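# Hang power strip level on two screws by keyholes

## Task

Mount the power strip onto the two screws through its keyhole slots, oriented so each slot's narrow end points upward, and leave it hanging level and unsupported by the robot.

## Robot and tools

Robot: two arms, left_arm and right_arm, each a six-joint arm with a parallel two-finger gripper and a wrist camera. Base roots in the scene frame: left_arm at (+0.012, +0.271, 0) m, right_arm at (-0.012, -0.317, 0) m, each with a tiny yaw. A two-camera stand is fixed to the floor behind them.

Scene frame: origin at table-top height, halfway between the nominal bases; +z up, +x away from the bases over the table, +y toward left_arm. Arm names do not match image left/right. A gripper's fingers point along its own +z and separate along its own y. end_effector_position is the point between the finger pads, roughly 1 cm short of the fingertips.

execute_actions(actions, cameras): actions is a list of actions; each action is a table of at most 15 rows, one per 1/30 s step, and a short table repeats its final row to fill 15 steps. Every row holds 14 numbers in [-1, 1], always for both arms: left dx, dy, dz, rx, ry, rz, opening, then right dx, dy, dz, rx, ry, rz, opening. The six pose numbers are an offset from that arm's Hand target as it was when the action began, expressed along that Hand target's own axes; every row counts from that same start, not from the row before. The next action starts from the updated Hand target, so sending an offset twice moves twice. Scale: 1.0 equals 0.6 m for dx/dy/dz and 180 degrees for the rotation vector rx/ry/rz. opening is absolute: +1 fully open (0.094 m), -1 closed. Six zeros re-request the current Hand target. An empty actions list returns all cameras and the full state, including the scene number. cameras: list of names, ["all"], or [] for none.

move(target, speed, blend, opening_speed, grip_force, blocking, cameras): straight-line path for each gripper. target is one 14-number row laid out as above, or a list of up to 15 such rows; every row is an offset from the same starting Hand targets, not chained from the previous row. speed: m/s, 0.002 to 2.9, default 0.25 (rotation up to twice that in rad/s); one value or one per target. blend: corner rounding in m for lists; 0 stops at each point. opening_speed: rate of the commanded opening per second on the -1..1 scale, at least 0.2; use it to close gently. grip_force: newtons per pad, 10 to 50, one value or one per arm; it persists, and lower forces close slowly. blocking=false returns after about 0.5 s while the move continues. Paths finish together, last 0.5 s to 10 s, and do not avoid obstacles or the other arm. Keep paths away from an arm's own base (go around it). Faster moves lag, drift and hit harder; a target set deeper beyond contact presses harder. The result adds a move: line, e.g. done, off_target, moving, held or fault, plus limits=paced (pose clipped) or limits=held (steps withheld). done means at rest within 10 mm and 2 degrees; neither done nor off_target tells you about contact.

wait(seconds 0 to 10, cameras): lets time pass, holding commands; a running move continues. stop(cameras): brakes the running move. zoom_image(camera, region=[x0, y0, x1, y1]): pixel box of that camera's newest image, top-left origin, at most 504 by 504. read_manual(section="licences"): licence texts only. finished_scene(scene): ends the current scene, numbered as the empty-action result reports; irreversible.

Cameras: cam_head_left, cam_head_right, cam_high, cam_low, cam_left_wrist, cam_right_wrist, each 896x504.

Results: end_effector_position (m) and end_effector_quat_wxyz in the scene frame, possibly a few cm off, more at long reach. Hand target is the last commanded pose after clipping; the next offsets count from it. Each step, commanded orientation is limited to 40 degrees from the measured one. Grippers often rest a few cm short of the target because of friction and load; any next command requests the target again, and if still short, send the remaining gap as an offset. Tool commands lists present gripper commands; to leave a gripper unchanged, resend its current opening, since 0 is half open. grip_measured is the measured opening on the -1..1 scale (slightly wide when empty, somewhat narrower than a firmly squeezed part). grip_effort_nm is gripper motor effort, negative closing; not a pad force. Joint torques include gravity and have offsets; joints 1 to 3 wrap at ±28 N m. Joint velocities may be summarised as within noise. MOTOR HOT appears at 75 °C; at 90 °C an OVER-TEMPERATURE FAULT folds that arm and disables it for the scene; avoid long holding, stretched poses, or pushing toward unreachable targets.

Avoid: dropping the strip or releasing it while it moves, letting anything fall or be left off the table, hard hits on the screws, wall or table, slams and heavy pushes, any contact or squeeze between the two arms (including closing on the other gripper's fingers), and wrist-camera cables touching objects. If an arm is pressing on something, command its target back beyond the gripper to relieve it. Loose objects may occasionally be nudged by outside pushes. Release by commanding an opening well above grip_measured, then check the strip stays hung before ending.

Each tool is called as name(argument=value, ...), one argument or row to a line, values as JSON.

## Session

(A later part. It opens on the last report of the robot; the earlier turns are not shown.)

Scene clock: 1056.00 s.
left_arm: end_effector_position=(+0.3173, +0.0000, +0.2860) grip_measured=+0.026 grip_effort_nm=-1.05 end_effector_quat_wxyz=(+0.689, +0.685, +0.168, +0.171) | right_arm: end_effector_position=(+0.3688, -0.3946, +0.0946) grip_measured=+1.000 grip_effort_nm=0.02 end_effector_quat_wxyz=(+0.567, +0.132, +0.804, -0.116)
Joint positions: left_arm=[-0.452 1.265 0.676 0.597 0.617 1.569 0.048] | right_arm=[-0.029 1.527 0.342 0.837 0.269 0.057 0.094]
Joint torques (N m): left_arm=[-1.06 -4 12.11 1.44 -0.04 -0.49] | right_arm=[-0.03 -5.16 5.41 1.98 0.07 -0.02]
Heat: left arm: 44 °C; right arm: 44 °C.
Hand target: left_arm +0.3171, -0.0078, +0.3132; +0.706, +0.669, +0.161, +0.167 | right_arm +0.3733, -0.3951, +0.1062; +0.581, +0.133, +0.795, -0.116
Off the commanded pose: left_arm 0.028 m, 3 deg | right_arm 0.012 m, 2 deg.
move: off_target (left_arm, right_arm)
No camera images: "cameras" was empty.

execute_actions(
  actions=[
    [[0.005,-0.002,0.003,0,0,0,-0.3,0,0,0,0,0,0,1],[0.01,-0.004,0.006,0,0,0,-0.3,0,0,0,0,0,0,1],[0.012,-0.006,0.009,0,0,0,-0.3,0,0,0,0,0,0,1],[0.015,-0.008,0.012,0,0,0,-0.3,0,0,0,0,0,0,1]],
    [[-0.003,-0.001,0,0,0,0,-0.3,0,0,0,0,0,0,1],[-0.006,-0.002,0,0,0,0,-0.3,0,0,0,0,0,0,1],[-0.009,-0.003,0,0,0,0,-0.3,0,0,0,0,0,0,1],[-0.012,-0.004,0,0,0,0,-0.3,0,0,0,0,0,0,1],[-0.015,-0.005,0,0,0,0,-0.3,0,0,0,0,0,0,1],[-0.018,-0.006,0,0,0,0,-0.3,0,0,0,0,0,0,1],[-0.02,-0.007,0,0,0,0,-0.3,0,0,0,0,0,0,1]],
  ],
  cameras=[],
)

execute_actions(
  actions=[
    [[0.003,-0.001,0,0,0,0,-0.3,0,0,0,0,0,0,1],[0.006,-0.002,0,0,0,0,-0.3,0,0,0,0,0,0,1],[0.009,-0.003,0,0,0,0,-0.3,0,0,0,0,0,0,1],[0.012,-0.004,0,0,0,0,-0.3,0,0,0,0,0,0,1],[0.015,-0.005,0,0,0,0,-0.3,0,0,0,0,0,0,1],[0.018,-0.006,0,0,0,0,-0.3,0,0,0,0,0,0,1],[0.02,-0.007,0,0,0,0,-0.3,0,0,0,0,0,0,1]],
    [[-0.003,-0.001,0,0,0,0,-0.3,0,0,0,0,0,0,1],[-0.006,-0.002,0,0,0,0,-0.3,0,0,0,0,0,0,1],[-0.009,-0.003,0,0,0,0,-0.3,0,0,0,0,0,0,1],[-0.012,-0.004,0,0,0,0,-0.3,0,0,0,0,0,0,1],[-0.015,-0.005,0,0,0,0,-0.3,0,0,0,0,0,0,1],[-0.018,-0.006,0,0,0,0,-0.3,0,0,0,0,0,0,1],[-0.02,-0.007,0,0,0,0,-0.3,0,0,0,0,0,0,1]],
  ],
  cameras=[],
)

execute_actions(
  actions=[
    [[0.003,-0.001,0,0,0,0,-0.3,0,0,0,0,0,0,1],[0.006,-0.002,0,0,0,0,-0.3,0,0,0,0,0,0,1],[0.009,-0.003,0,0,0,0,-0.3,0,0,0,0,0,0,1],[0.012,-0.004,0,0,0,0,-0.3,0,0,0,0,0,0,1],[0.015,-0.005,0,0,0,0,-0.3,0,0,0,0,0,0,1],[0.018,-0.006,0,0,0,0,-0.3,0,0,0,0,0,0,1],[0.02,-0.007,0,0,0,0,-0.3,0,0,0,0,0,0,1]],
    [[-0.003,-0.001,0,0,0,0,-0.3,0,0,0,0,0,0,1],[-0.006,-0.002,0,0,0,0,-0.3,0,0,0,0,0,0,1],[-0.009,-0.003,0,0,0,0,-0.3,0,0,0,0,0,0,1],[-0.012,-0.004,0,0,0,0,-0.3,0,0,0,0,0,0,1],[-0.015,-0.005,0,0,0,0,-0.3,0,0,0,0,0,0,1],[-0.018,-0.006,0,0,0,0,-0.3,0,0,0,0,0,0,1],[-0.02,-0.007,0,0,0,0,-0.3,0,0,0,0,0,0,1]],
  ],
  cameras=["cam_left_wrist"],
)

Scene clock: 1077.47 s.
left_arm: end_effector_position=(+0.3192, -0.0003, +0.2850) grip_measured=+0.026 grip_effort_nm=-1.05 end_effector_quat_wxyz=(+0.689, +0.687, +0.165, +0.165) | right_arm: end_effector_position=(+0.3688, -0.3946, +0.0946) grip_measured=+1.000 grip_effort_nm=0.02 end_effector_quat_wxyz=(+0.567, +0.132, +0.804, -0.116)
Joint positions: left_arm=[-0.443 1.279 0.685 0.597 0.638 1.569 0.048] | right_arm=[-0.029 1.527 0.342 0.837 0.269 0.057 0.094]
Joint torques (N m): left_arm=[-3.63 -2.91 10.18 1.87 -0.58 -0.45] | right_arm=[-0.02 -5.04 5.49 1.98 0.1 0.04]
Heat: left arm: 44 °C; right arm: 44 °C.
Hand target: left_arm +0.3179, -0.0160, +0.3046; +0.706, +0.669, +0.161, +0.167 | right_arm +0.3733, -0.3951, +0.1062; +0.581, +0.133, +0.795, -0.116
Off the commanded pose: left_arm 0.025 m, 3 deg | right_arm 0.012 m, 2 deg.
No camera images: "cameras" was empty.

Scene clock: 1078.77 s.
left_arm: end_effector_position=(+0.3193, -0.0002, +0.2846) grip_measured=+0.026 grip_effort_nm=-1.05 end_effector_quat_wxyz=(+0.691, +0.686, +0.160, +0.163) | right_arm: end_effector_position=(+0.3688, -0.3946, +0.0946) grip_measured=+1.000 grip_effort_nm=0.02 end_effector_quat_wxyz=(+0.567, +0.132, +0.804, -0.116)
Joint positions: left_arm=[-0.437 1.286 0.684 0.612 0.654 1.567 0.048] | right_arm=[-0.029 1.527 0.342 0.837 0.269 0.057 0.094]
Joint torques (N m): left_arm=[-4.22 -2.4 8.29 2.08 -0.78 -0.42] | right_arm=[0.01 -5.14 5.38 1.96 0.08 -0.01]
Heat: left arm: 44 °C; right arm: 44 °C.
Hand target: left_arm +0.3180, -0.0164, +0.2962; +0.706, +0.669, +0.161, +0.167 | right_arm +0.3733, -0.3951, +0.1062; +0.581, +0.133, +0.795, -0.116
Off the commanded pose: left_arm 0.020 m, 3 deg | right_arm 0.012 m, 2 deg.
No camera images: "cameras" was empty.

Scene clock: 1080.07 s.
left_arm: end_effector_position=(+0.3193, +0.0000, +0.2844) grip_measured=+0.026 grip_effort_nm=-1.05 end_effector_quat_wxyz=(+0.698, +0.679, +0.156, +0.166) | right_arm: end_effector_position=(+0.3688, -0.3946, +0.0946) grip_measured=+1.000 grip_effort_nm=0.02 end_effector_quat_wxyz=(+0.567, +0.132, +0.804, -0.116)
Joint positions: left_arm=[-0.435 1.299 0.666 0.671 0.657 1.555 0.048] | right_arm=[-0.029 1.527 0.342 0.837 0.269 0.057 0.094]
Joint torques (N m): left_arm=[-4.41 -2.13 7.91 1.87 -0.83 -0.24] | right_arm=[0.06 -5.14 5.44 1.96 0.1 -0.02]
Heat: left arm: 44 °C; right arm: 44 °C.
Hand target: left_arm +0.3182, -0.0168, +0.2878; +0.706, +0.669, +0.161, +0.167 | right_arm +0.3733, -0.3951, +0.1062; +0.581, +0.133, +0.795, -0.116
Off the commanded pose: left_arm 0.017 m, 2 deg | right_arm 0.012 m, 2 deg.
Images, in order (width x height): cam_left_wrist 896x504.

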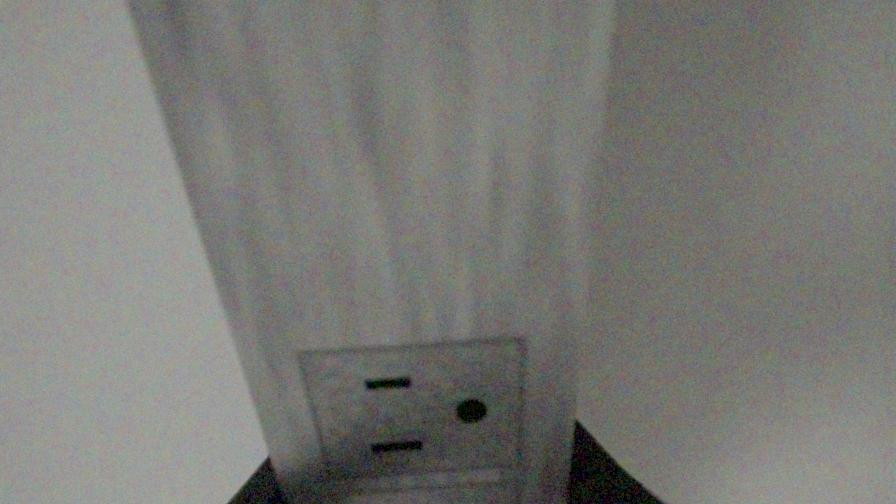

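move(
  target=[
    [0,0,-0.15,0,0,0,-0.3,0,0,0,0,0,0,1],
    [0.501,0.072,-0.316,0.014,0.35,0.01,-0.3,0,0,0,0,0,0,1],
  ],
  speed=0.18,
  blend=[0.04,0],
  cameras=["cam_low","cam_left_wrist","cam_high"],
)

Scene clock: 1163.37 s.
left_arm: end_effector_position=(+0.4931, +0.2805, +0.2889) grip_measured=+0.025 grip_effort_nm=-1.05 end_effector_quat_wxyz=(+0.497, +0.523, +0.508, +0.471) | right_arm: end_effector_position=(+0.3688, -0.3946, +0.0946) grip_measured=+1.000 grip_effort_nm=0.02 end_effector_quat_wxyz=(+0.567, +0.132, +0.804, -0.116)
Joint positions: left_arm=[0.071 1.461 0.914 0.484 0.095 1.564 0.048] | right_arm=[-0.029 1.527 0.342 0.837 0.269 0.057 0.094]
Joint torques (N m): left_arm=[0.51 -5.35 12.49 1.68 -0.36 0.04] | right_arm=[-0.1 -5.07 5.35 1.96 0.09 0]
Heat: left arm: 45 °C; right arm: 44 °C.
Hand target: left_arm +0.5000, +0.2900, +0.3198; +0.501, +0.500, +0.500, +0.499 | right_arm +0.3733, -0.3951, +0.1062; +0.581, +0.133, +0.795, -0.116
Off the commanded pose: left_arm 0.033 m, 4 deg | right_arm 0.012 m, 2 deg.
move: off_target (left_arm, right_arm)
Images, in order (width x height): cam_high 896x504, cam_low 896x504, cam_left_wrist 896x504.

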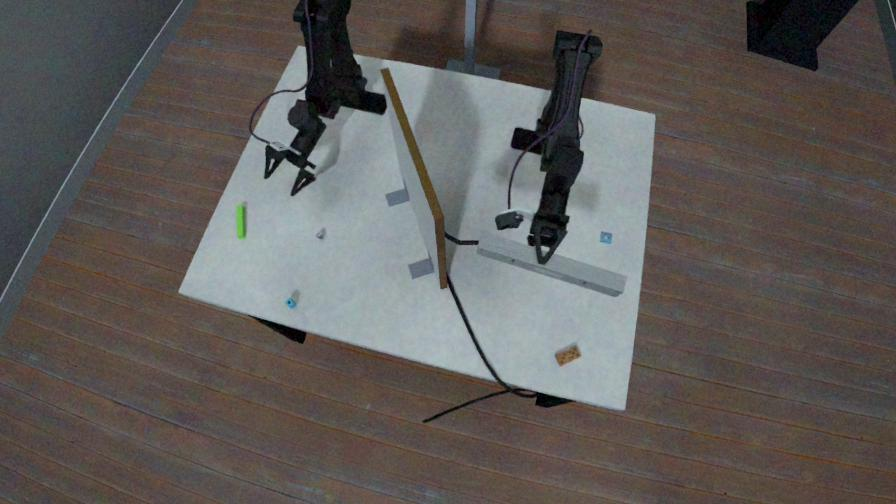

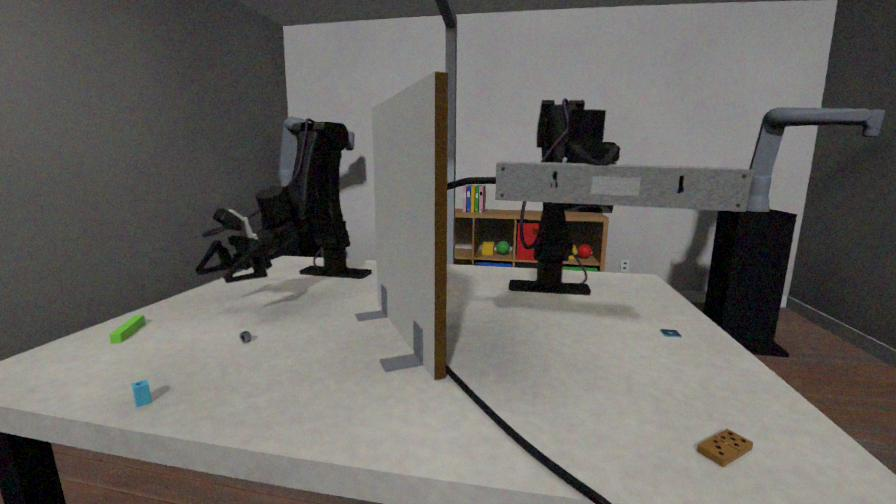

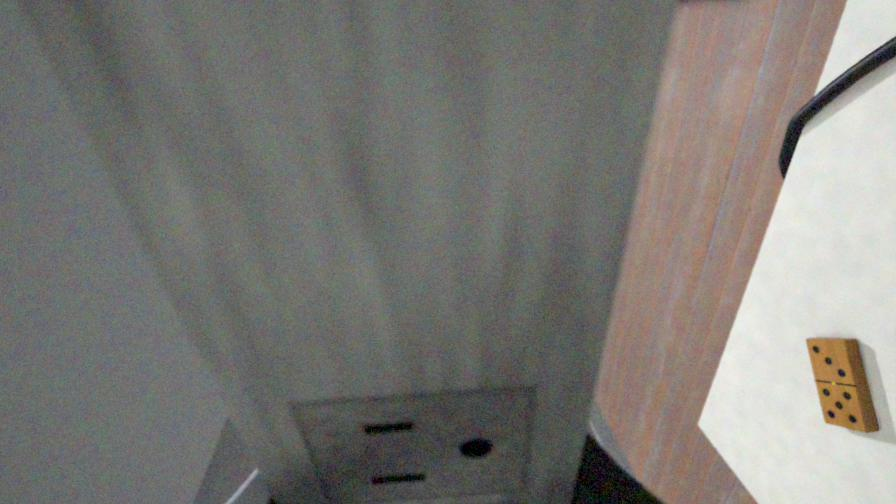

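zoom_image(
  camera="cam_low",
  region=[490, 145, 630, 225],
)

zoom_image(
  camera="cam_low",
  region=[620, 145, 760, 225],
)

zoom_image(
  camera="cam_low",
  region=[535, 160, 575, 200],
)

zoom_image(
  camera="cam_low",
  region=[660, 165, 700, 205],
)

zoom_image(
  camera="cam_left_wrist",
  region=[200, 370, 640, 504],
)

Scaled by 3.600.

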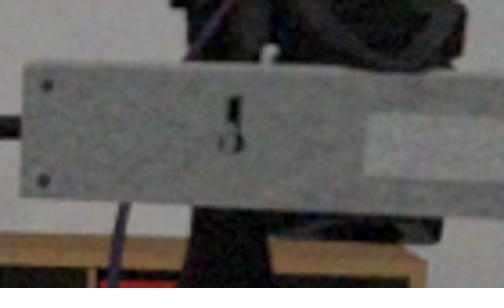

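Scaled by 3.600.

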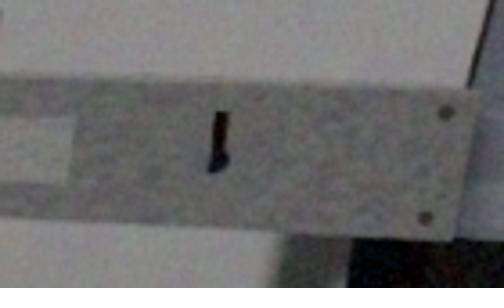

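Scaled by 12.600.

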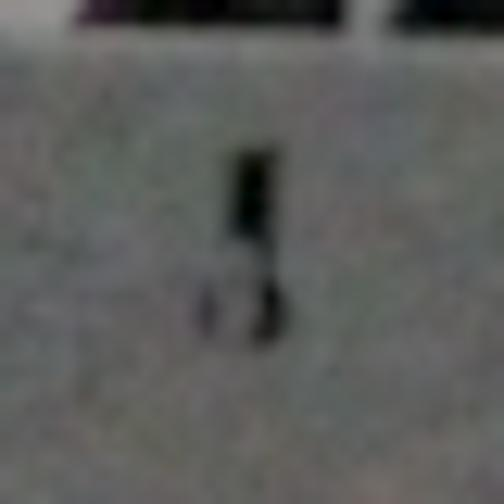

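Scaled by 12.600.

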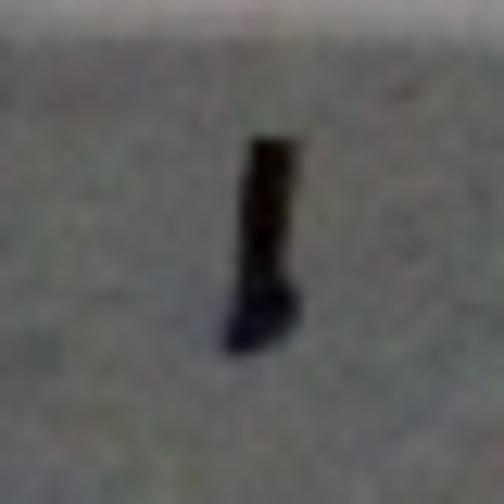

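Scaled by 1.145.

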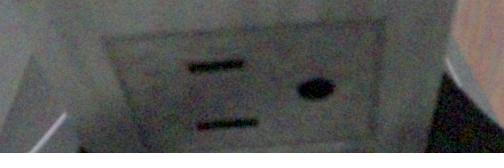

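zoom_image(
  camera="cam_low",
  region=[580, 190, 640, 224],
)

zoom_image(
  camera="cam_low",
  region=[560, 140, 640, 180],
)

zoom_image(
  camera="cam_low",
  region=[484, 150, 524, 210],
)

zoom_image(
  camera="cam_low",
  region=[730, 160, 770, 220],
)

Scaled by 8.400.

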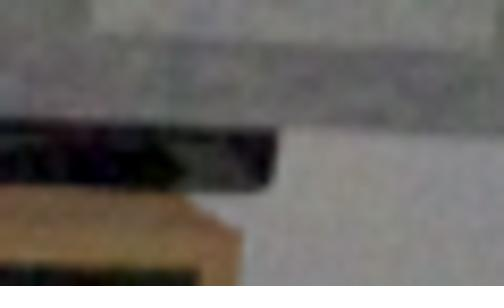

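Scaled by 6.300.

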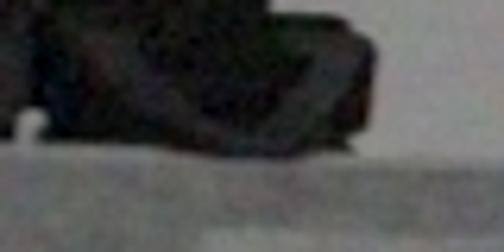

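Scaled by 8.400.

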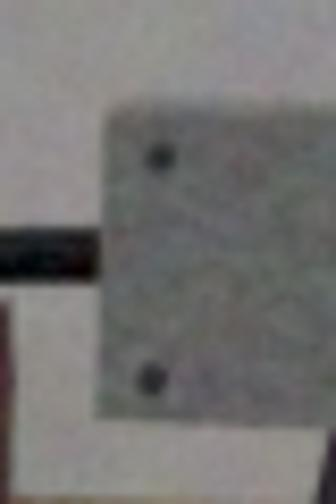

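Scaled by 8.400.

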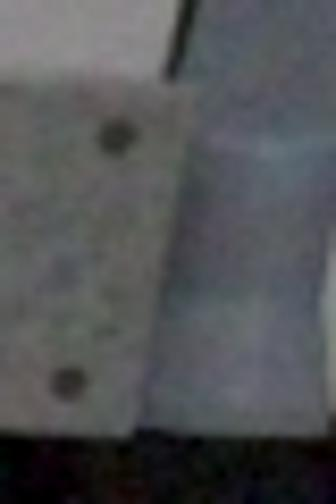

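move(
  target=[-0.423,-0.013,-0.345,-0.018,-0.350,-0.004,-0.3,0,0,0,0,0,0,1],
  speed=0.18,
  cameras=["cam_head_left","cam_left_wrist"],
)

Scene clock: 1207.67 s.
left_arm: end_effector_position=(+0.3063, +0.0418, +0.2933) grip_measured=+0.025 grip_effort_nm=-1.05 end_effector_quat_wxyz=(+0.683, +0.684, +0.182, +0.179) | right_arm: end_effector_position=(+0.3688, -0.3946, +0.0946) grip_measured=+1.000 grip_effort_nm=0.02 end_effector_quat_wxyz=(+0.567, +0.132, +0.804, -0.116)
Joint positions: left_arm=[-0.327 1.11 0.626 0.481 0.71 1.57 0.048] | right_arm=[-0.029 1.527 0.342 0.837 0.269 0.057 0.094]
Joint torques (N m): left_arm=[-0.73 -4.89 7.32 1.96 0.4 -0.34] | right_arm=[0.02 -5.18 5.31 1.97 0.07 0.02]
Heat: left arm: 48 °C; right arm: 44 °C.
Hand target: left_arm +0.2924, +0.0367, +0.3123; +0.704, +0.671, +0.154, +0.175 | right_arm +0.3733, -0.3951, +0.1062; +0.581, +0.133, +0.795, -0.116
Off the commanded pose: left_arm 0.024 m, 4 deg | right_arm 0.012 m, 2 deg.
move: off_target (left_arm, right_arm)
Images, in order (width x height): cam_head_left 896x504, cam_left_wrist 896x504.

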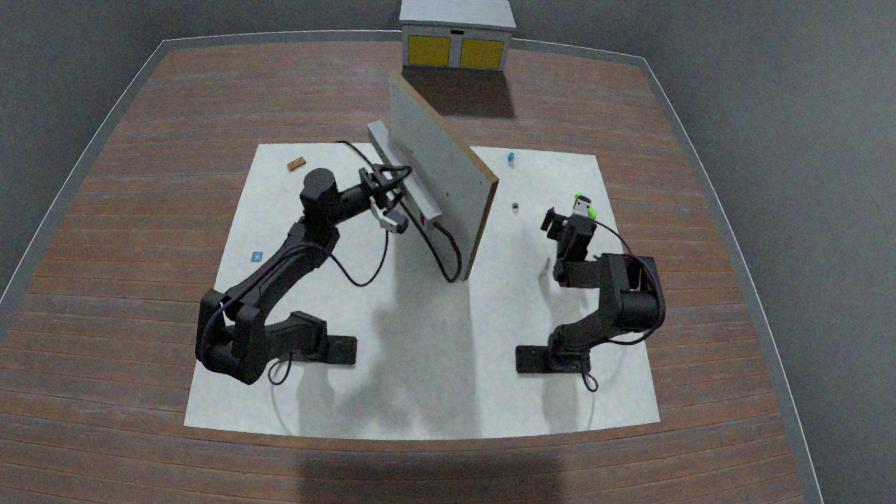

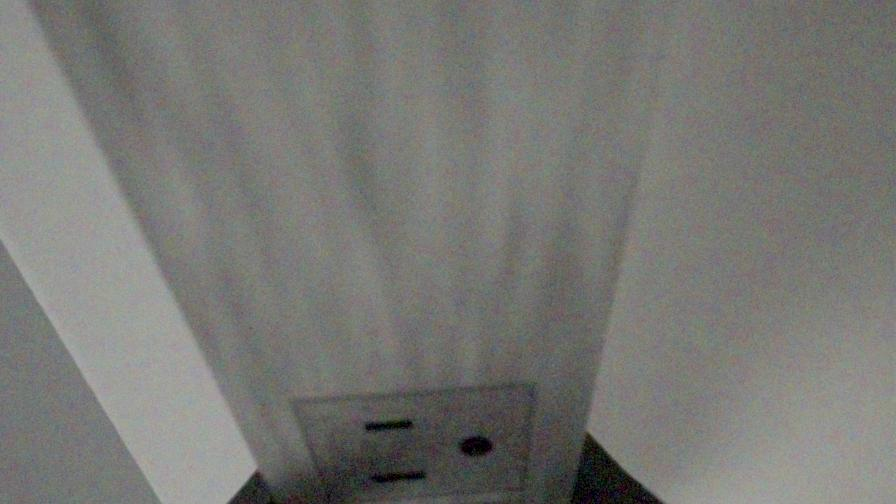

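move(
  target=[-0.0125,-0.013,0.045,0,0,-0.004,-0.3,0,0,0,0,0,0,1],
  speed=0.06,
  cameras=["cam_left_wrist"],
)

Scene clock: 1222.73 s.
left_arm: end_effector_position=(+0.3027, +0.0155, +0.2759) grip_measured=+0.025 grip_effort_nm=-1.05 end_effector_quat_wxyz=(+0.674, +0.697, +0.187, +0.159) | right_arm: end_effector_position=(+0.3688, -0.3946, +0.0946) grip_measured=+1.000 grip_effort_nm=0.02 end_effector_quat_wxyz=(+0.567, +0.132, +0.804, -0.116)
Joint positions: left_arm=[-0.428 1.165 0.626 0.489 0.631 1.57 0.048] | right_arm=[-0.029 1.527 0.342 0.837 0.269 0.057 0.094]
Joint torques (N m): left_arm=[-0.83 -3.45 8.72 2.49 0.14 -0.36] | right_arm=[-0.09 -5.08 5.37 1.99 0.11 -0.01]
Heat: left arm: 45 °C; right arm: 44 °C.
Hand target: left_arm +0.2982, +0.0089, +0.3058; +0.705, +0.670, +0.158, +0.170 | right_arm +0.3733, -0.3951, +0.1062; +0.581, +0.133, +0.795, -0.116
Off the commanded pose: left_arm 0.031 m, 6 deg | right_arm 0.012 m, 2 deg.
move: off_target (left_arm, right_arm)
Images, in order (width x height): cam_left_wrist 896x504.

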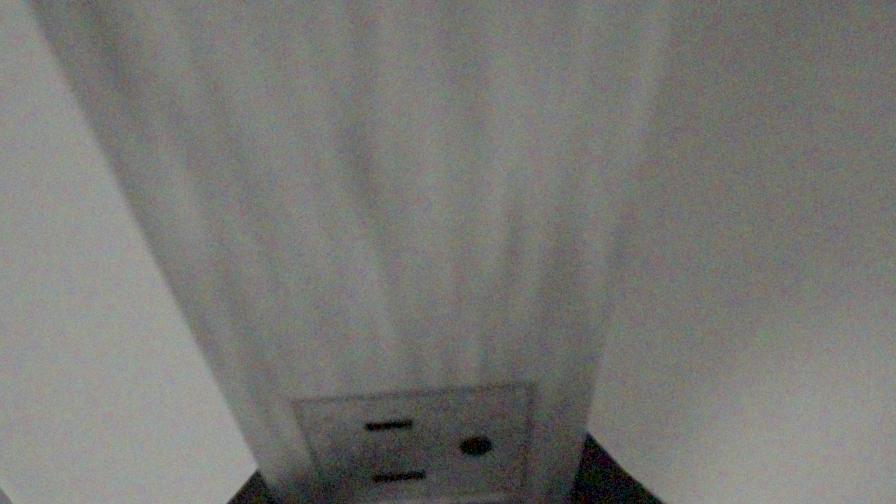

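move(
  target=[0.0165,0.005,0.012,0,0,0.003,-0.3,0,0,0,0,0,0,1],
  speed=0.05,
  cameras=[],
)

Scene clock: 1227.80 s.
left_arm: end_effector_position=(+0.3083, +0.0129, +0.2630) grip_measured=+0.025 grip_effort_nm=-1.05 end_effector_quat_wxyz=(+0.666, +0.704, +0.196, +0.150) | right_arm: end_effector_position=(+0.3688, -0.3946, +0.0946) grip_measured=+1.000 grip_effort_nm=0.02 end_effector_quat_wxyz=(+0.567, +0.132, +0.804, -0.116)
Joint positions: left_arm=[-0.428 1.205 0.626 0.495 0.631 1.57 0.048] | right_arm=[-0.029 1.527 0.342 0.837 0.269 0.057 0.094]
Joint torques (N m): left_arm=[0.35 -3.71 11.67 2.44 0.34 -0.25] | right_arm=[-0.01 -5.15 5.38 1.98 0.09 -0.01]
Heat: left arm: 45 °C; right arm: 44 °C.
Hand target: left_arm +0.3102, +0.0071, +0.3093; +0.705, +0.670, +0.155, +0.173 | right_arm +0.3733, -0.3951, +0.1062; +0.581, +0.133, +0.795, -0.116
Off the commanded pose: left_arm 0.047 m, 8 deg | right_arm 0.012 m, 2 deg.
move: off_target (left_arm, right_arm)
No camera images: "cameras" was empty.

execute_actions(
  actions=[
    [[0.02,0.035,-0.021,0.012,0.01,0.012,-0.3,0,0,0,0,0,0,1]],
    [[-0.04,-0.07,0,-0.024,-0.02,-0.024,-0.3,0,0,0,0,0,0,1]],
    [[0.035,0.061,0,0.021,0.0175,0.021,-0.3,0,0,0,0,0,0,1]],
    [[-0.03,-0.053,0,-0.018,-0.015,-0.018,-0.3,0,0,0,0,0,0,1]],
    [[0.025,0.044,0,0.015,0.0125,0.015,-0.3,0,0,0,0,0,0,1]],
    [[-0.02,-0.035,0,-0.012,-0.01,-0.012,-0.3,0,0,0,0,0,0,1]],
    [[0.017,0.03,0,0.0102,0.0085,0.0102,-0.3,0,0,0,0,0,0,1]],
    [[-0.014,-0.0245,0,-0.0084,-0.007,-0.0084,-0.3,0,0,0,0,0,0,1]],
    [[0.011,0.0193,0,0.0066,0.0055,0.0066,-0.3,0,0,0,0,0,0,1]],
    [[-0.008,-0.014,0,-0.0048,-0.004,-0.0048,-0.3,0,0,0,0,0,0,1]],
    [[0.006,0.0105,0,0.0036,0.003,0.0036,-0.3,0,0,0,0,0,0,1]],
    [[-0.002,-0.0035,0,-0.0012,-0.001,-0.0012,-0.3,0,0,0,0,0,0,1]],
  ],
  cameras=["cam_left_wrist"],
)

Scene clock: 1256.53 s.
left_arm: end_effector_position=(+0.3148, +0.0280, +0.2759) grip_measured=+0.025 grip_effort_nm=-1.05 end_effector_quat_wxyz=(+0.681, +0.687, +0.184, +0.171) | right_arm: end_effector_position=(+0.3688, -0.3946, +0.0946) grip_measured=+1.000 grip_effort_nm=0.02 end_effector_quat_wxyz=(+0.567, +0.132, +0.804, -0.116)
Joint positions: left_arm=[-0.365 1.197 0.613 0.568 0.68 1.565 0.048] | right_arm=[-0.029 1.527 0.342 0.837 0.269 0.057 0.094]
Joint torques (N m): left_arm=[-0.09 -4.62 10.03 1.83 0.4 -0.27] | right_arm=[-0.08 -5.11 5.46 1.96 0.08 0.02]
Heat: left arm: 46 °C; right arm: 44 °C.
Hand target: left_arm +0.3085, +0.0235, +0.3051; +0.705, +0.670, +0.155, +0.173 | right_arm +0.3733, -0.3951, +0.1062; +0.581, +0.133, +0.795, -0.116
Off the commanded pose: left_arm 0.030 m, 5 deg | right_arm 0.012 m, 2 deg.
Images, in order (width x height): cam_left_wrist 896x504.

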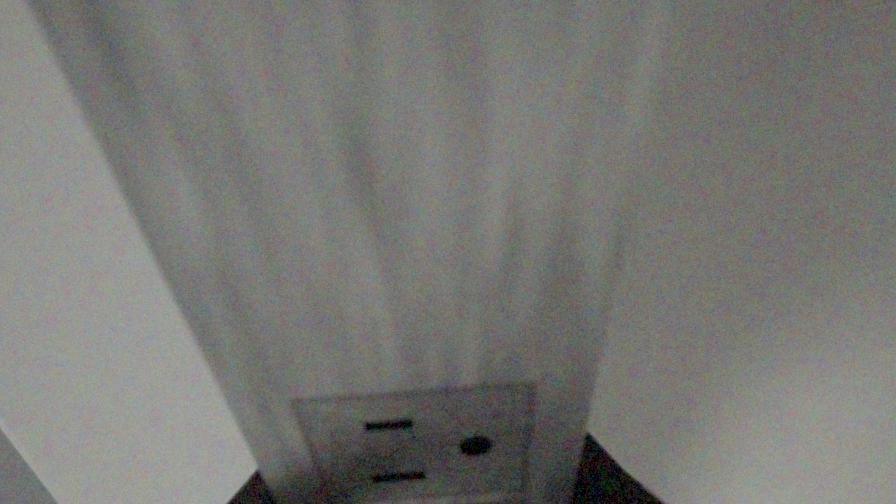

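execute_actions(
  actions=[
    [[0.003,0.029,0.018,0.009,0.0075,0.009,-0.3,0,0,0,0,0,0,1]],
    [[-0.030,-0.053,0,-0.018,-0.015,-0.018,-0.3,0,0,0,0,0,0,1]],
    [[0.025,0.044,0,0.015,0.0125,0.015,-0.3,0,0,0,0,0,0,1]],
    [[-0.02,-0.035,0,-0.012,-0.01,-0.012,-0.3,0,0,0,0,0,0,1]],
    [[0.017,0.03,0,0.0102,0.0085,0.0102,-0.3,0,0,0,0,0,0,1]],
    [[-0.014,-0.0245,0,-0.0084,-0.007,-0.0084,-0.3,0,0,0,0,0,0,1]],
    [[0.011,0.0193,0,0.0066,0.0055,0.0066,-0.3,0,0,0,0,0,0,1]],
    [[-0.008,-0.014,0,-0.0048,-0.004,-0.0048,-0.3,0,0,0,0,0,0,1]],
    [[0.006,0.0105,0,0.0036,0.003,0.0036,-0.3,0,0,0,0,0,0,1]],
    [[-0.002,-0.0035,0,-0.0012,-0.001,-0.0012,-0.3,0,0,0,0,0,0,1]],
  ],
  cameras=[],
)

Scene clock: 1274.00 s.
left_arm: end_effector_position=(+0.3150, +0.0173, +0.2749) grip_measured=+0.025 grip_effort_nm=-1.05 end_effector_quat_wxyz=(+0.680, +0.690, +0.183, +0.168) | right_arm: end_effector_position=(+0.3688, -0.3946, +0.0946) grip_measured=+1.000 grip_effort_nm=0.02 end_effector_quat_wxyz=(+0.567, +0.132, +0.804, -0.116)
Joint positions: left_arm=[-0.403 1.22 0.629 0.569 0.648 1.568 0.048] | right_arm=[-0.029 1.527 0.342 0.837 0.269 0.057 0.094]
Joint torques (N m): left_arm=[-0.01 -4.94 10.02 1.89 0.34 -0.28] | right_arm=[-0.02 -5.12 5.34 1.96 0.11 0.03]
Heat: left arm: 45 °C; right arm: 44 °C.
Hand target: left_arm +0.3087, +0.0133, +0.3056; +0.705, +0.670, +0.155, +0.173 | right_arm +0.3733, -0.3951, +0.1062; +0.581, +0.133, +0.795, -0.116
Off the commanded pose: left_arm 0.032 m, 5 deg | right_arm 0.012 m, 2 deg.
No camera images: "cameras" was empty.

execute_actions(
  actions=[
    [[0.017,0.0285,0.013,0.009,0.0075,0.009,-0.3,0,0,0,0,0,0,1]],
    [[-0.035,-0.055,0,-0.018,-0.015,-0.018,-0.3,0,0,0,0,0,0,1]],
    [[0.025,0.044,0,0.015,0.0125,0.015,-0.3,0,0,0,0,0,0,1]],
    [[-0.02,-0.035,0,-0.012,-0.01,-0.012,-0.3,0,0,0,0,0,0,1]],
    [[0.017,0.03,0,0.0102,0.0085,0.0102,-0.3,0,0,0,0,0,0,1]],
    [[-0.014,-0.0245,0,-0.0084,-0.007,-0.0084,-0.3,0,0,0,0,0,0,1]],
    [[0.011,0.0193,0,0.0066,0.0055,0.0066,-0.3,0,0,0,0,0,0,1]],
    [[-0.008,-0.014,0,-0.0048,-0.004,-0.0048,-0.3,0,0,0,0,0,0,1]],
    [[0.006,0.0105,0,0.0036,0.003,0.0036,-0.3,0,0,0,0,0,0,1]],
    [[-0.002,-0.0035,0,-0.0012,-0.001,-0.0012,-0.3,0,0,0,0,0,0,1]],
  ],
  cameras=["cam_head_left"],
)

Scene clock: 1286.33 s.
left_arm: end_effector_position=(+0.3180, +0.0116, +0.2734) grip_measured=+0.025 grip_effort_nm=-1.05 end_effector_quat_wxyz=(+0.680, +0.690, +0.181, +0.167) | right_arm: end_effector_position=(+0.3688, -0.3946, +0.0946) grip_measured=+1.000 grip_effort_nm=0.02 end_effector_quat_wxyz=(+0.567, +0.132, +0.804, -0.116)
Joint positions: left_arm=[-0.417 1.248 0.641 0.583 0.638 1.569 0.048] | right_arm=[-0.029 1.527 0.342 0.837 0.269 0.057 0.094]
Joint torques (N m): left_arm=[0.02 -5.22 9.99 1.89 0.3 -0.28] | right_arm=[-0.06 -5.05 5.45 1.97 0.08 -0.02]
Heat: left arm: 46 °C; right arm: 44 °C.
Hand target: left_arm +0.3126, +0.0080, +0.3044; +0.705, +0.670, +0.155, +0.173 | right_arm +0.3733, -0.3951, +0.1062; +0.581, +0.133, +0.795, -0.116
Off the commanded pose: left_arm 0.032 m, 5 deg | right_arm 0.012 m, 2 deg.
Images, in order (width x height): cam_head_left 896x504.

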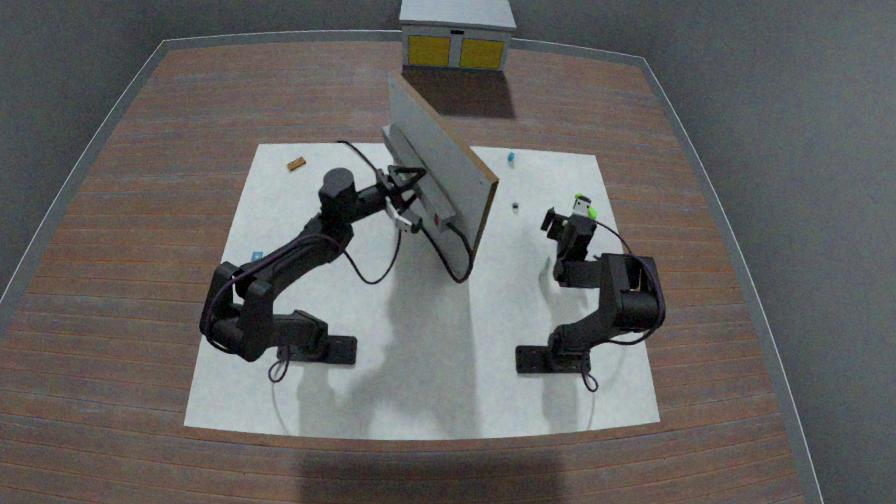

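execute_actions(
  actions=[
    [[0.010,0.027,0.005,0.006,0.005,0.006,-0.3,0,0,0,0,0,0,1]],
    [[-0.022,-0.04,0,-0.012,-0.01,-0.012,-0.3,0,0,0,0,0,0,1]],
    [[0.018,0.036,0,0.012,0.01,0.012,-0.3,0,0,0,0,0,0,1]],
    [[-0.014,-0.03,0,-0.0102,-0.0085,-0.0102,-0.3,0,0,0,0,0,0,1]],
    [[0.012,0.0245,0,0.0084,0.007,0.0084,-0.3,0,0,0,0,0,0,1]],
    [[-0.009,-0.0193,0,-0.0066,-0.0055,-0.0066,-0.3,0,0,0,0,0,0,1]],
    [[0.006,0.014,0,0.0048,0.004,0.0048,-0.3,0,0,0,0,0,0,1]],
    [[-0.004,-0.0105,0,-0.0036,-0.003,-0.0036,-0.3,0,0,0,0,0,0,1]],
    [[0.001,0.0035,0,0.0012,0.001,0.0012,-0.3,0,0,0,0,0,0,1]],
  ],
  cameras=["cam_left_wrist"],
)

Scene clock: 1297.43 s.
left_arm: end_effector_position=(+0.3215, +0.0105, +0.2778) grip_measured=+0.025 grip_effort_nm=-1.05 end_effector_quat_wxyz=(+0.677, +0.692, +0.183, +0.170) | right_arm: end_effector_position=(+0.3688, -0.3946, +0.0946) grip_measured=+1.000 grip_effort_nm=0.02 end_effector_quat_wxyz=(+0.567, +0.132, +0.804, -0.116)
Joint positions: left_arm=[-0.42 1.251 0.667 0.554 0.627 1.575 0.048] | right_arm=[-0.029 1.527 0.342 0.837 0.269 0.057 0.094]
Joint torques (N m): left_arm=[-0.09 -5.16 9.03 2.09 0.4 -0.34] | right_arm=[-0.12 -5.09 5.33 1.95 0.08 0.01]
Heat: left arm: 46 °C; right arm: 44 °C.
Hand target: left_arm +0.3139, +0.0066, +0.3069; +0.705, +0.670, +0.155, +0.173 | right_arm +0.3733, -0.3951, +0.1062; +0.581, +0.133, +0.795, -0.116
Off the commanded pose: left_arm 0.030 m, 5 deg | right_arm 0.012 m, 2 deg.
Images, in order (width x height): cam_left_wrist 896x504.

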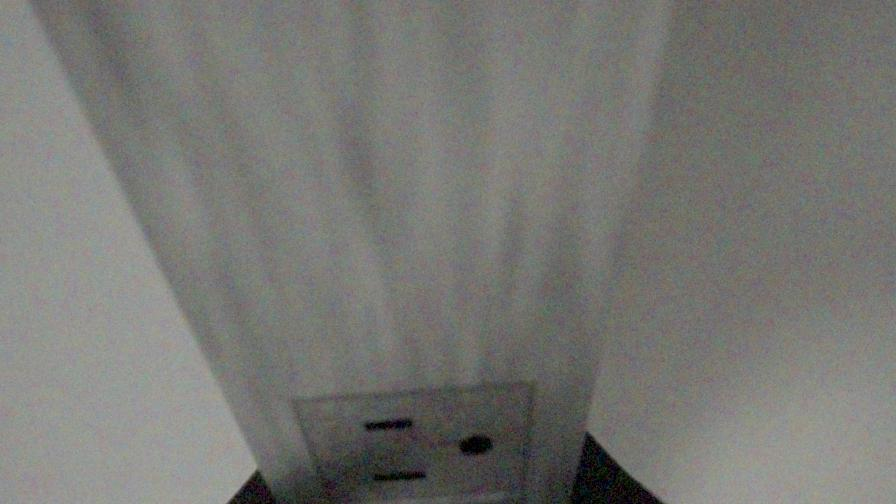

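execute_actions(
  actions=[
    [[0.005,0.020,0.008,0.006,0.005,0.006,-0.3,0,0,0,0,0,0,1]],
    [[-0.022,-0.04,0,-0.012,-0.01,-0.012,-0.3,0,0,0,0,0,0,1]],
    [[0.018,0.036,0,0.012,0.01,0.012,-0.3,0,0,0,0,0,0,1]],
    [[-0.014,-0.03,0,-0.0102,-0.0085,-0.0102,-0.3,0,0,0,0,0,0,1]],
    [[0.012,0.0245,0,0.0084,0.007,0.0084,-0.3,0,0,0,0,0,0,1]],
    [[-0.009,-0.0193,0,-0.0066,-0.0055,-0.0066,-0.3,0,0,0,0,0,0,1]],
    [[0.006,0.014,0,0.0048,0.004,0.0048,-0.3,0,0,0,0,0,0,1]],
    [[-0.004,-0.0105,0,-0.0036,-0.003,-0.0036,-0.3,0,0,0,0,0,0,1]],
    [[0.001,0.0035,0,0.0012,0.001,0.0012,-0.3,0,0,0,0,0,0,1]],
  ],
  cameras=["cam_left_wrist"],
)

Scene clock: 1311.13 s.
left_arm: end_effector_position=(+0.3198, +0.0073, +0.2741) grip_measured=+0.025 grip_effort_nm=-1.05 end_effector_quat_wxyz=(+0.676, +0.693, +0.183, +0.170) | right_arm: end_effector_position=(+0.3688, -0.3946, +0.0946) grip_measured=+1.000 grip_effort_nm=0.02 end_effector_quat_wxyz=(+0.567, +0.132, +0.804, -0.116)
Joint positions: left_arm=[-0.434 1.256 0.659 0.562 0.615 1.578 0.048] | right_arm=[-0.029 1.527 0.342 0.837 0.269 0.057 0.094]
Joint torques (N m): left_arm=[-0.25 -4.85 9.52 2.13 0.34 -0.36] | right_arm=[0.06 -5.05 5.5 1.95 0.11 -0.01]
Heat: left arm: 46 °C; right arm: 44 °C.
Hand target: left_arm +0.3134, +0.0019, +0.3051; +0.705, +0.670, +0.155, +0.173 | right_arm +0.3733, -0.3951, +0.1062; +0.581, +0.133, +0.795, -0.116
Off the commanded pose: left_arm 0.032 m, 5 deg | right_arm 0.012 m, 2 deg.
Images, in order (width x height): cam_left_wrist 896x504.

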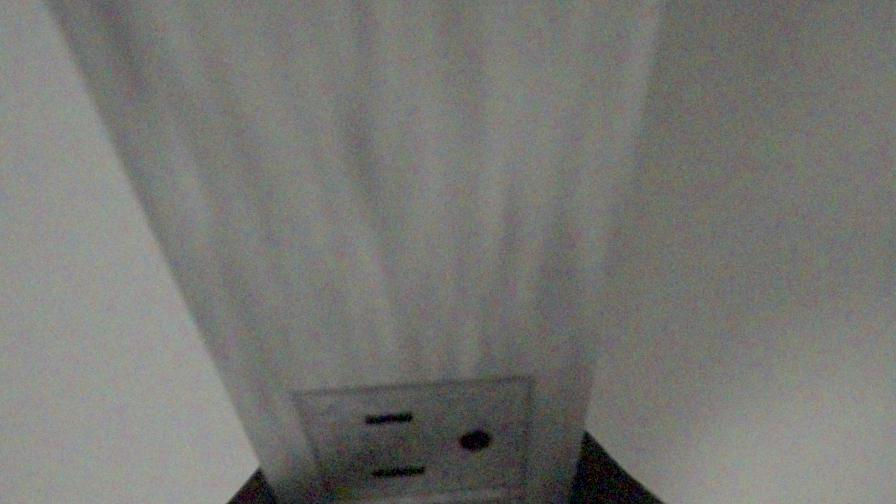

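execute_actions(
  actions=[
    [[0.010,0.028,0.003,0.006,0.005,0.006,-0.3,0,0,0,0,0,0,1]],
    [[-0.020,-0.04,0,-0.012,-0.01,-0.012,-0.3,0,0,0,0,0,0,1]],
    [[0.018,0.036,0,0.012,0.01,0.012,-0.3,0,0,0,0,0,0,1]],
    [[-0.014,-0.03,0,-0.0102,-0.0085,-0.0102,-0.3,0,0,0,0,0,0,1]],
    [[0.012,0.0245,0,0.0084,0.007,0.0084,-0.3,0,0,0,0,0,0,1]],
    [[-0.009,-0.0193,0,-0.0066,-0.0055,-0.0066,-0.3,0,0,0,0,0,0,1]],
    [[0.006,0.014,0,0.0048,0.004,0.0048,-0.3,0,0,0,0,0,0,1]],
    [[-0.004,-0.0105,0,-0.0036,-0.003,-0.0036,-0.3,0,0,0,0,0,0,1]],
    [[0.001,0.0035,0,0.0012,0.001,0.0012,-0.3,0,0,0,0,0,0,1]],
  ],
  cameras=["cam_left_wrist"],
)

Scene clock: 1327.30 s.
left_arm: end_effector_position=(+0.3221, +0.0069, +0.2785) grip_measured=+0.025 grip_effort_nm=-1.05 end_effector_quat_wxyz=(+0.677, +0.692, +0.183, +0.171) | right_arm: end_effector_position=(+0.3688, -0.3946, +0.0946) grip_measured=+1.000 grip_effort_nm=0.02 end_effector_quat_wxyz=(+0.567, +0.132, +0.804, -0.116)
Joint positions: left_arm=[-0.432 1.259 0.676 0.552 0.614 1.578 0.048] | right_arm=[-0.029 1.527 0.342 0.837 0.269 0.057 0.094]
Joint torques (N m): left_arm=[-0.23 -4.86 9.37 2.11 0.39 -0.37] | right_arm=[-0.01 -5.23 5.42 1.98 0.07 0.01]
Heat: left arm: 46 °C; right arm: 44 °C.
Hand target: left_arm +0.3151, +0.0021, +0.3081; +0.705, +0.670, +0.155, +0.173 | right_arm +0.3733, -0.3951, +0.1062; +0.581, +0.133, +0.795, -0.116
Off the commanded pose: left_arm 0.031 m, 5 deg | right_arm 0.012 m, 2 deg.
Images, in order (width x height): cam_left_wrist 896x504.

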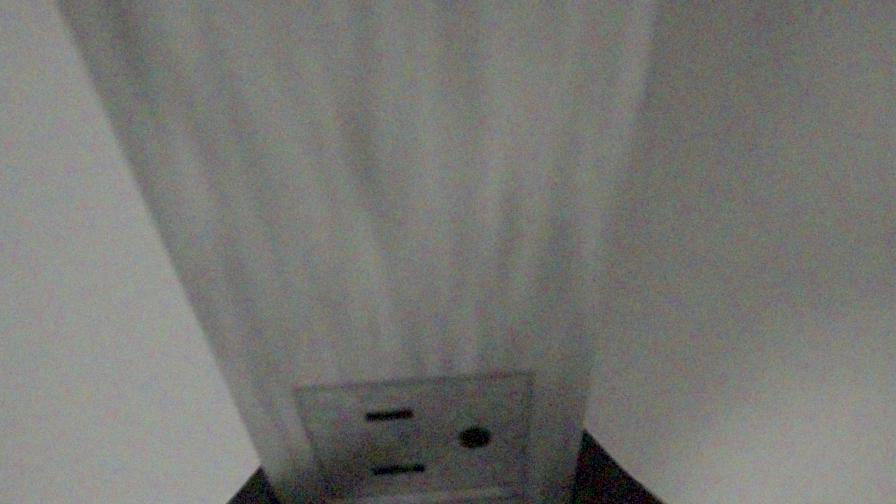

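execute_actions(
  actions=[
    [[0,0,-0.04,0,0,0,-0.3,0,0,0,0,0,0,1]],
    [[0,0,-0.01,0,0,0,-0.3,0,0,0,0,0,0,1]],
  ],
  cameras=["all"],
)

zoom_image(
  camera="cam_head_left",
  region=[370, 110, 500, 240],
)

zoom_image(
  camera="cam_head_right",
  region=[360, 110, 490, 240],
)

Scene clock: 1389.77 s.
left_arm: end_effector_position=(+0.3143, +0.0290, +0.2871) grip_measured=+0.025 grip_effort_nm=-1.05 end_effector_quat_wxyz=(+0.685, +0.685, +0.173, +0.180) | right_arm: end_effector_position=(+0.3688, -0.3946, +0.0946) grip_measured=+1.000 grip_effort_nm=0.02 end_effector_quat_wxyz=(+0.567, +0.132, +0.804, -0.116)
Joint positions: left_arm=[-0.36 1.184 0.635 0.552 0.688 1.578 0.048] | right_arm=[-0.029 1.527 0.342 0.837 0.269 0.057 0.094]
Joint torques (N m): left_arm=[0.35 -6.23 7.31 1.74 0.41 -0.45] | right_arm=[-0.09 -5.01 5.39 1.95 0.12 0]
Heat: left arm: 47 °C; right arm: 44 °C.
Hand target: left_arm +0.3016, +0.0288, +0.3065; +0.705, +0.670, +0.155, +0.173 | right_arm +0.3733, -0.3951, +0.1062; +0.581, +0.133, +0.795, -0.116
Off the commanded pose: left_arm 0.023 m, 4 deg | right_arm 0.012 m, 2 deg.

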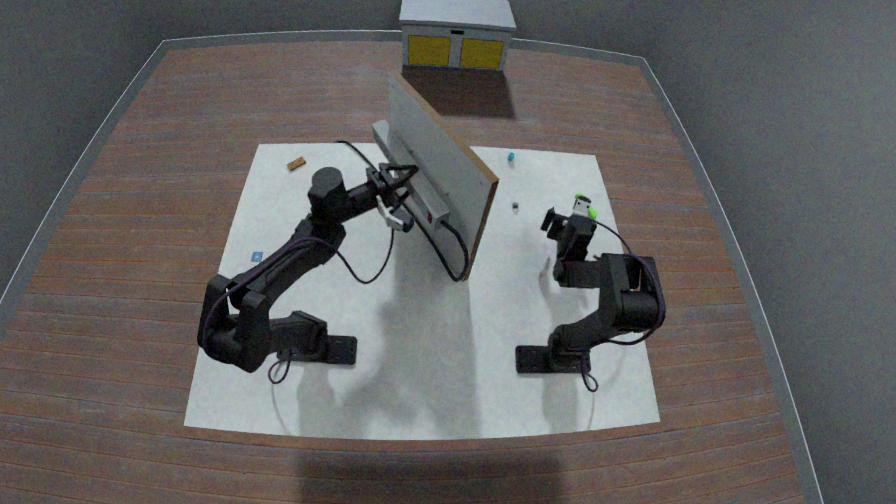

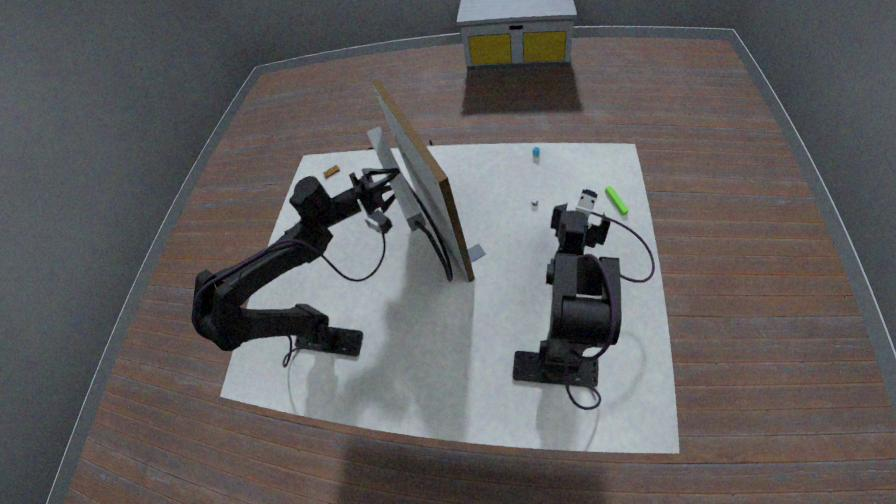

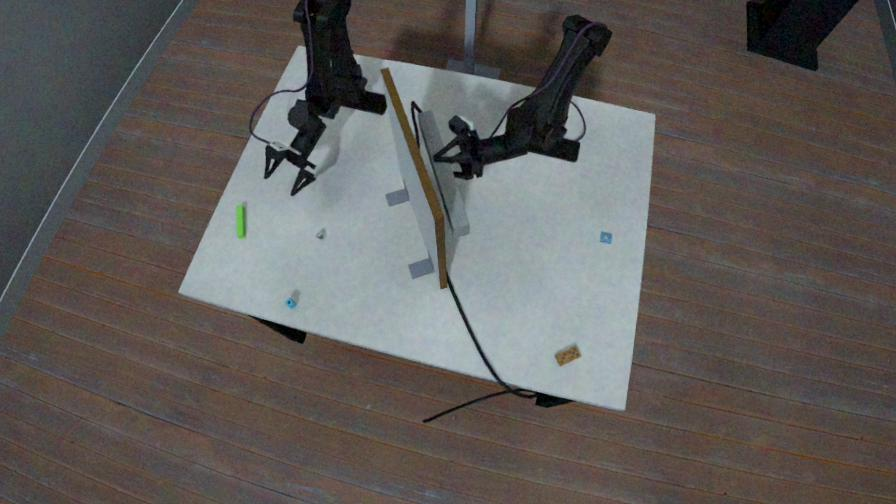

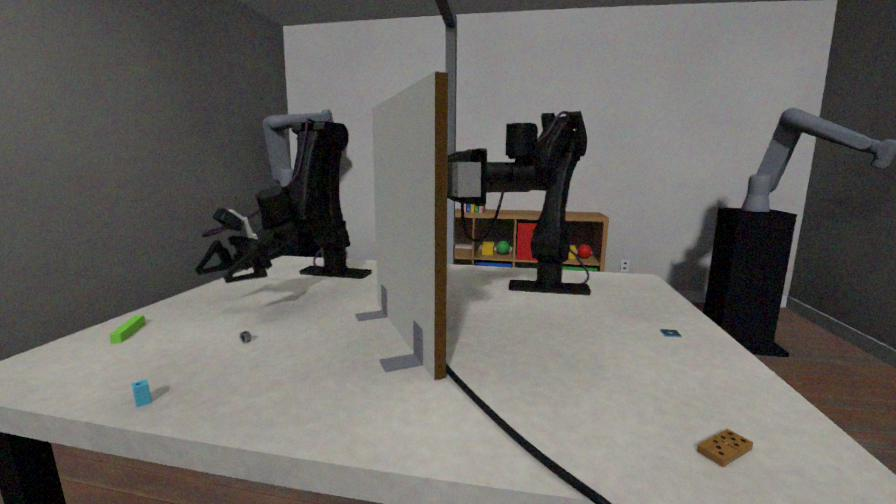

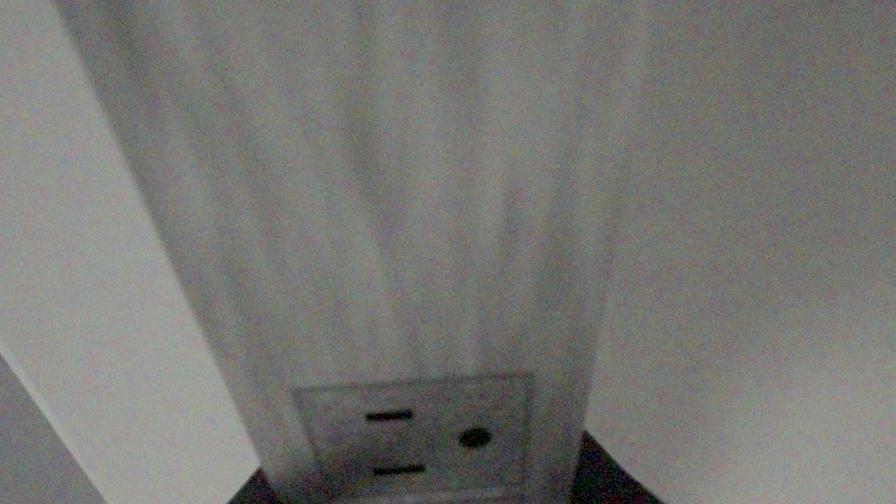

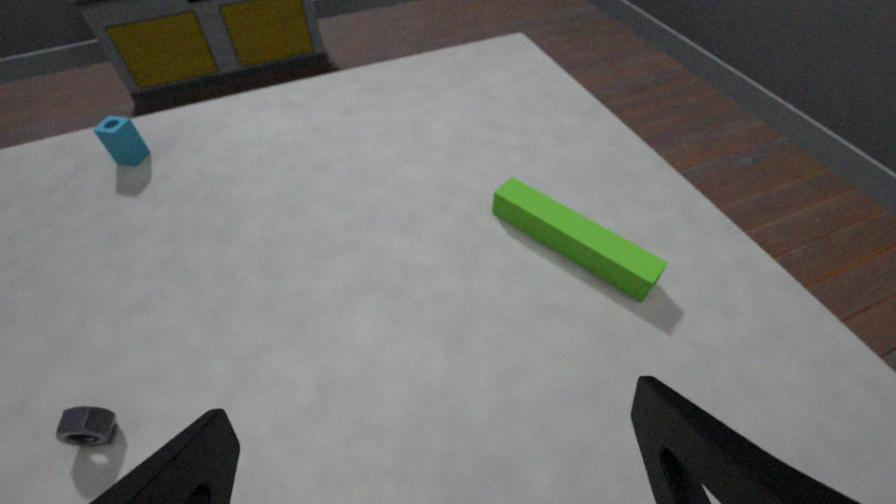

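Scaled by 3.877.

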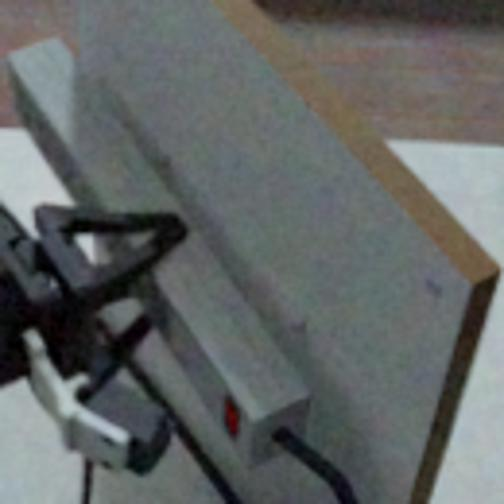

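Scaled by 3.877.

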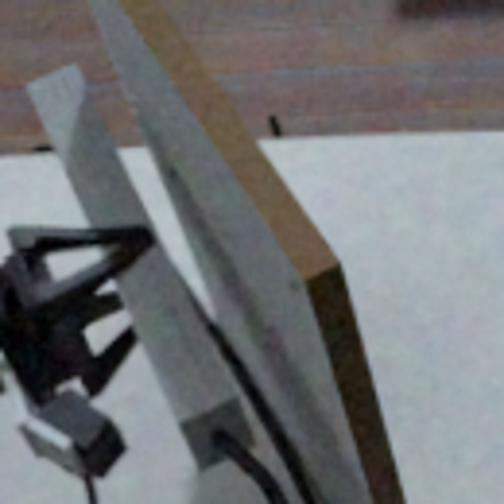

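move(
  target=[-0.012,-0.085,0,0,0,0,-0.3,0,0,0,0,0,0,1],
  speed=0.08,
  cameras=[],
)

Scene clock: 1455.93 s.
left_arm: end_effector_position=(+0.3017, +0.0292, +0.2361) grip_measured=+0.025 grip_effort_nm=-1.05 end_effector_quat_wxyz=(+0.680, +0.691, +0.177, +0.168) | right_arm: end_effector_position=(+0.3688, -0.3946, +0.0946) grip_measured=+1.000 grip_effort_nm=0.02 end_effector_quat_wxyz=(+0.567, +0.132, +0.804, -0.116)
Joint positions: left_arm=[-0.373 1.231 0.466 0.741 0.688 1.578 0.048] | right_arm=[-0.029 1.527 0.342 0.837 0.269 0.057 0.094]
Joint torques (N m): left_arm=[-0.9 -3.18 6.94 2.43 0.11 -0.41] | right_arm=[-0.08 -5.12 5.56 1.98 0.1 0.01]
Heat: left arm: 45 °C; right arm: 44 °C.
Hand target: left_arm +0.2971, +0.0235, +0.2554; +0.705, +0.670, +0.155, +0.173 | right_arm +0.3733, -0.3951, +0.1062; +0.581, +0.133, +0.795, -0.116
Off the commanded pose: left_arm 0.021 m, 5 deg | right_arm 0.012 m, 2 deg.
move: off_target (left_arm, right_arm)
No camera images: "cameras" was empty.


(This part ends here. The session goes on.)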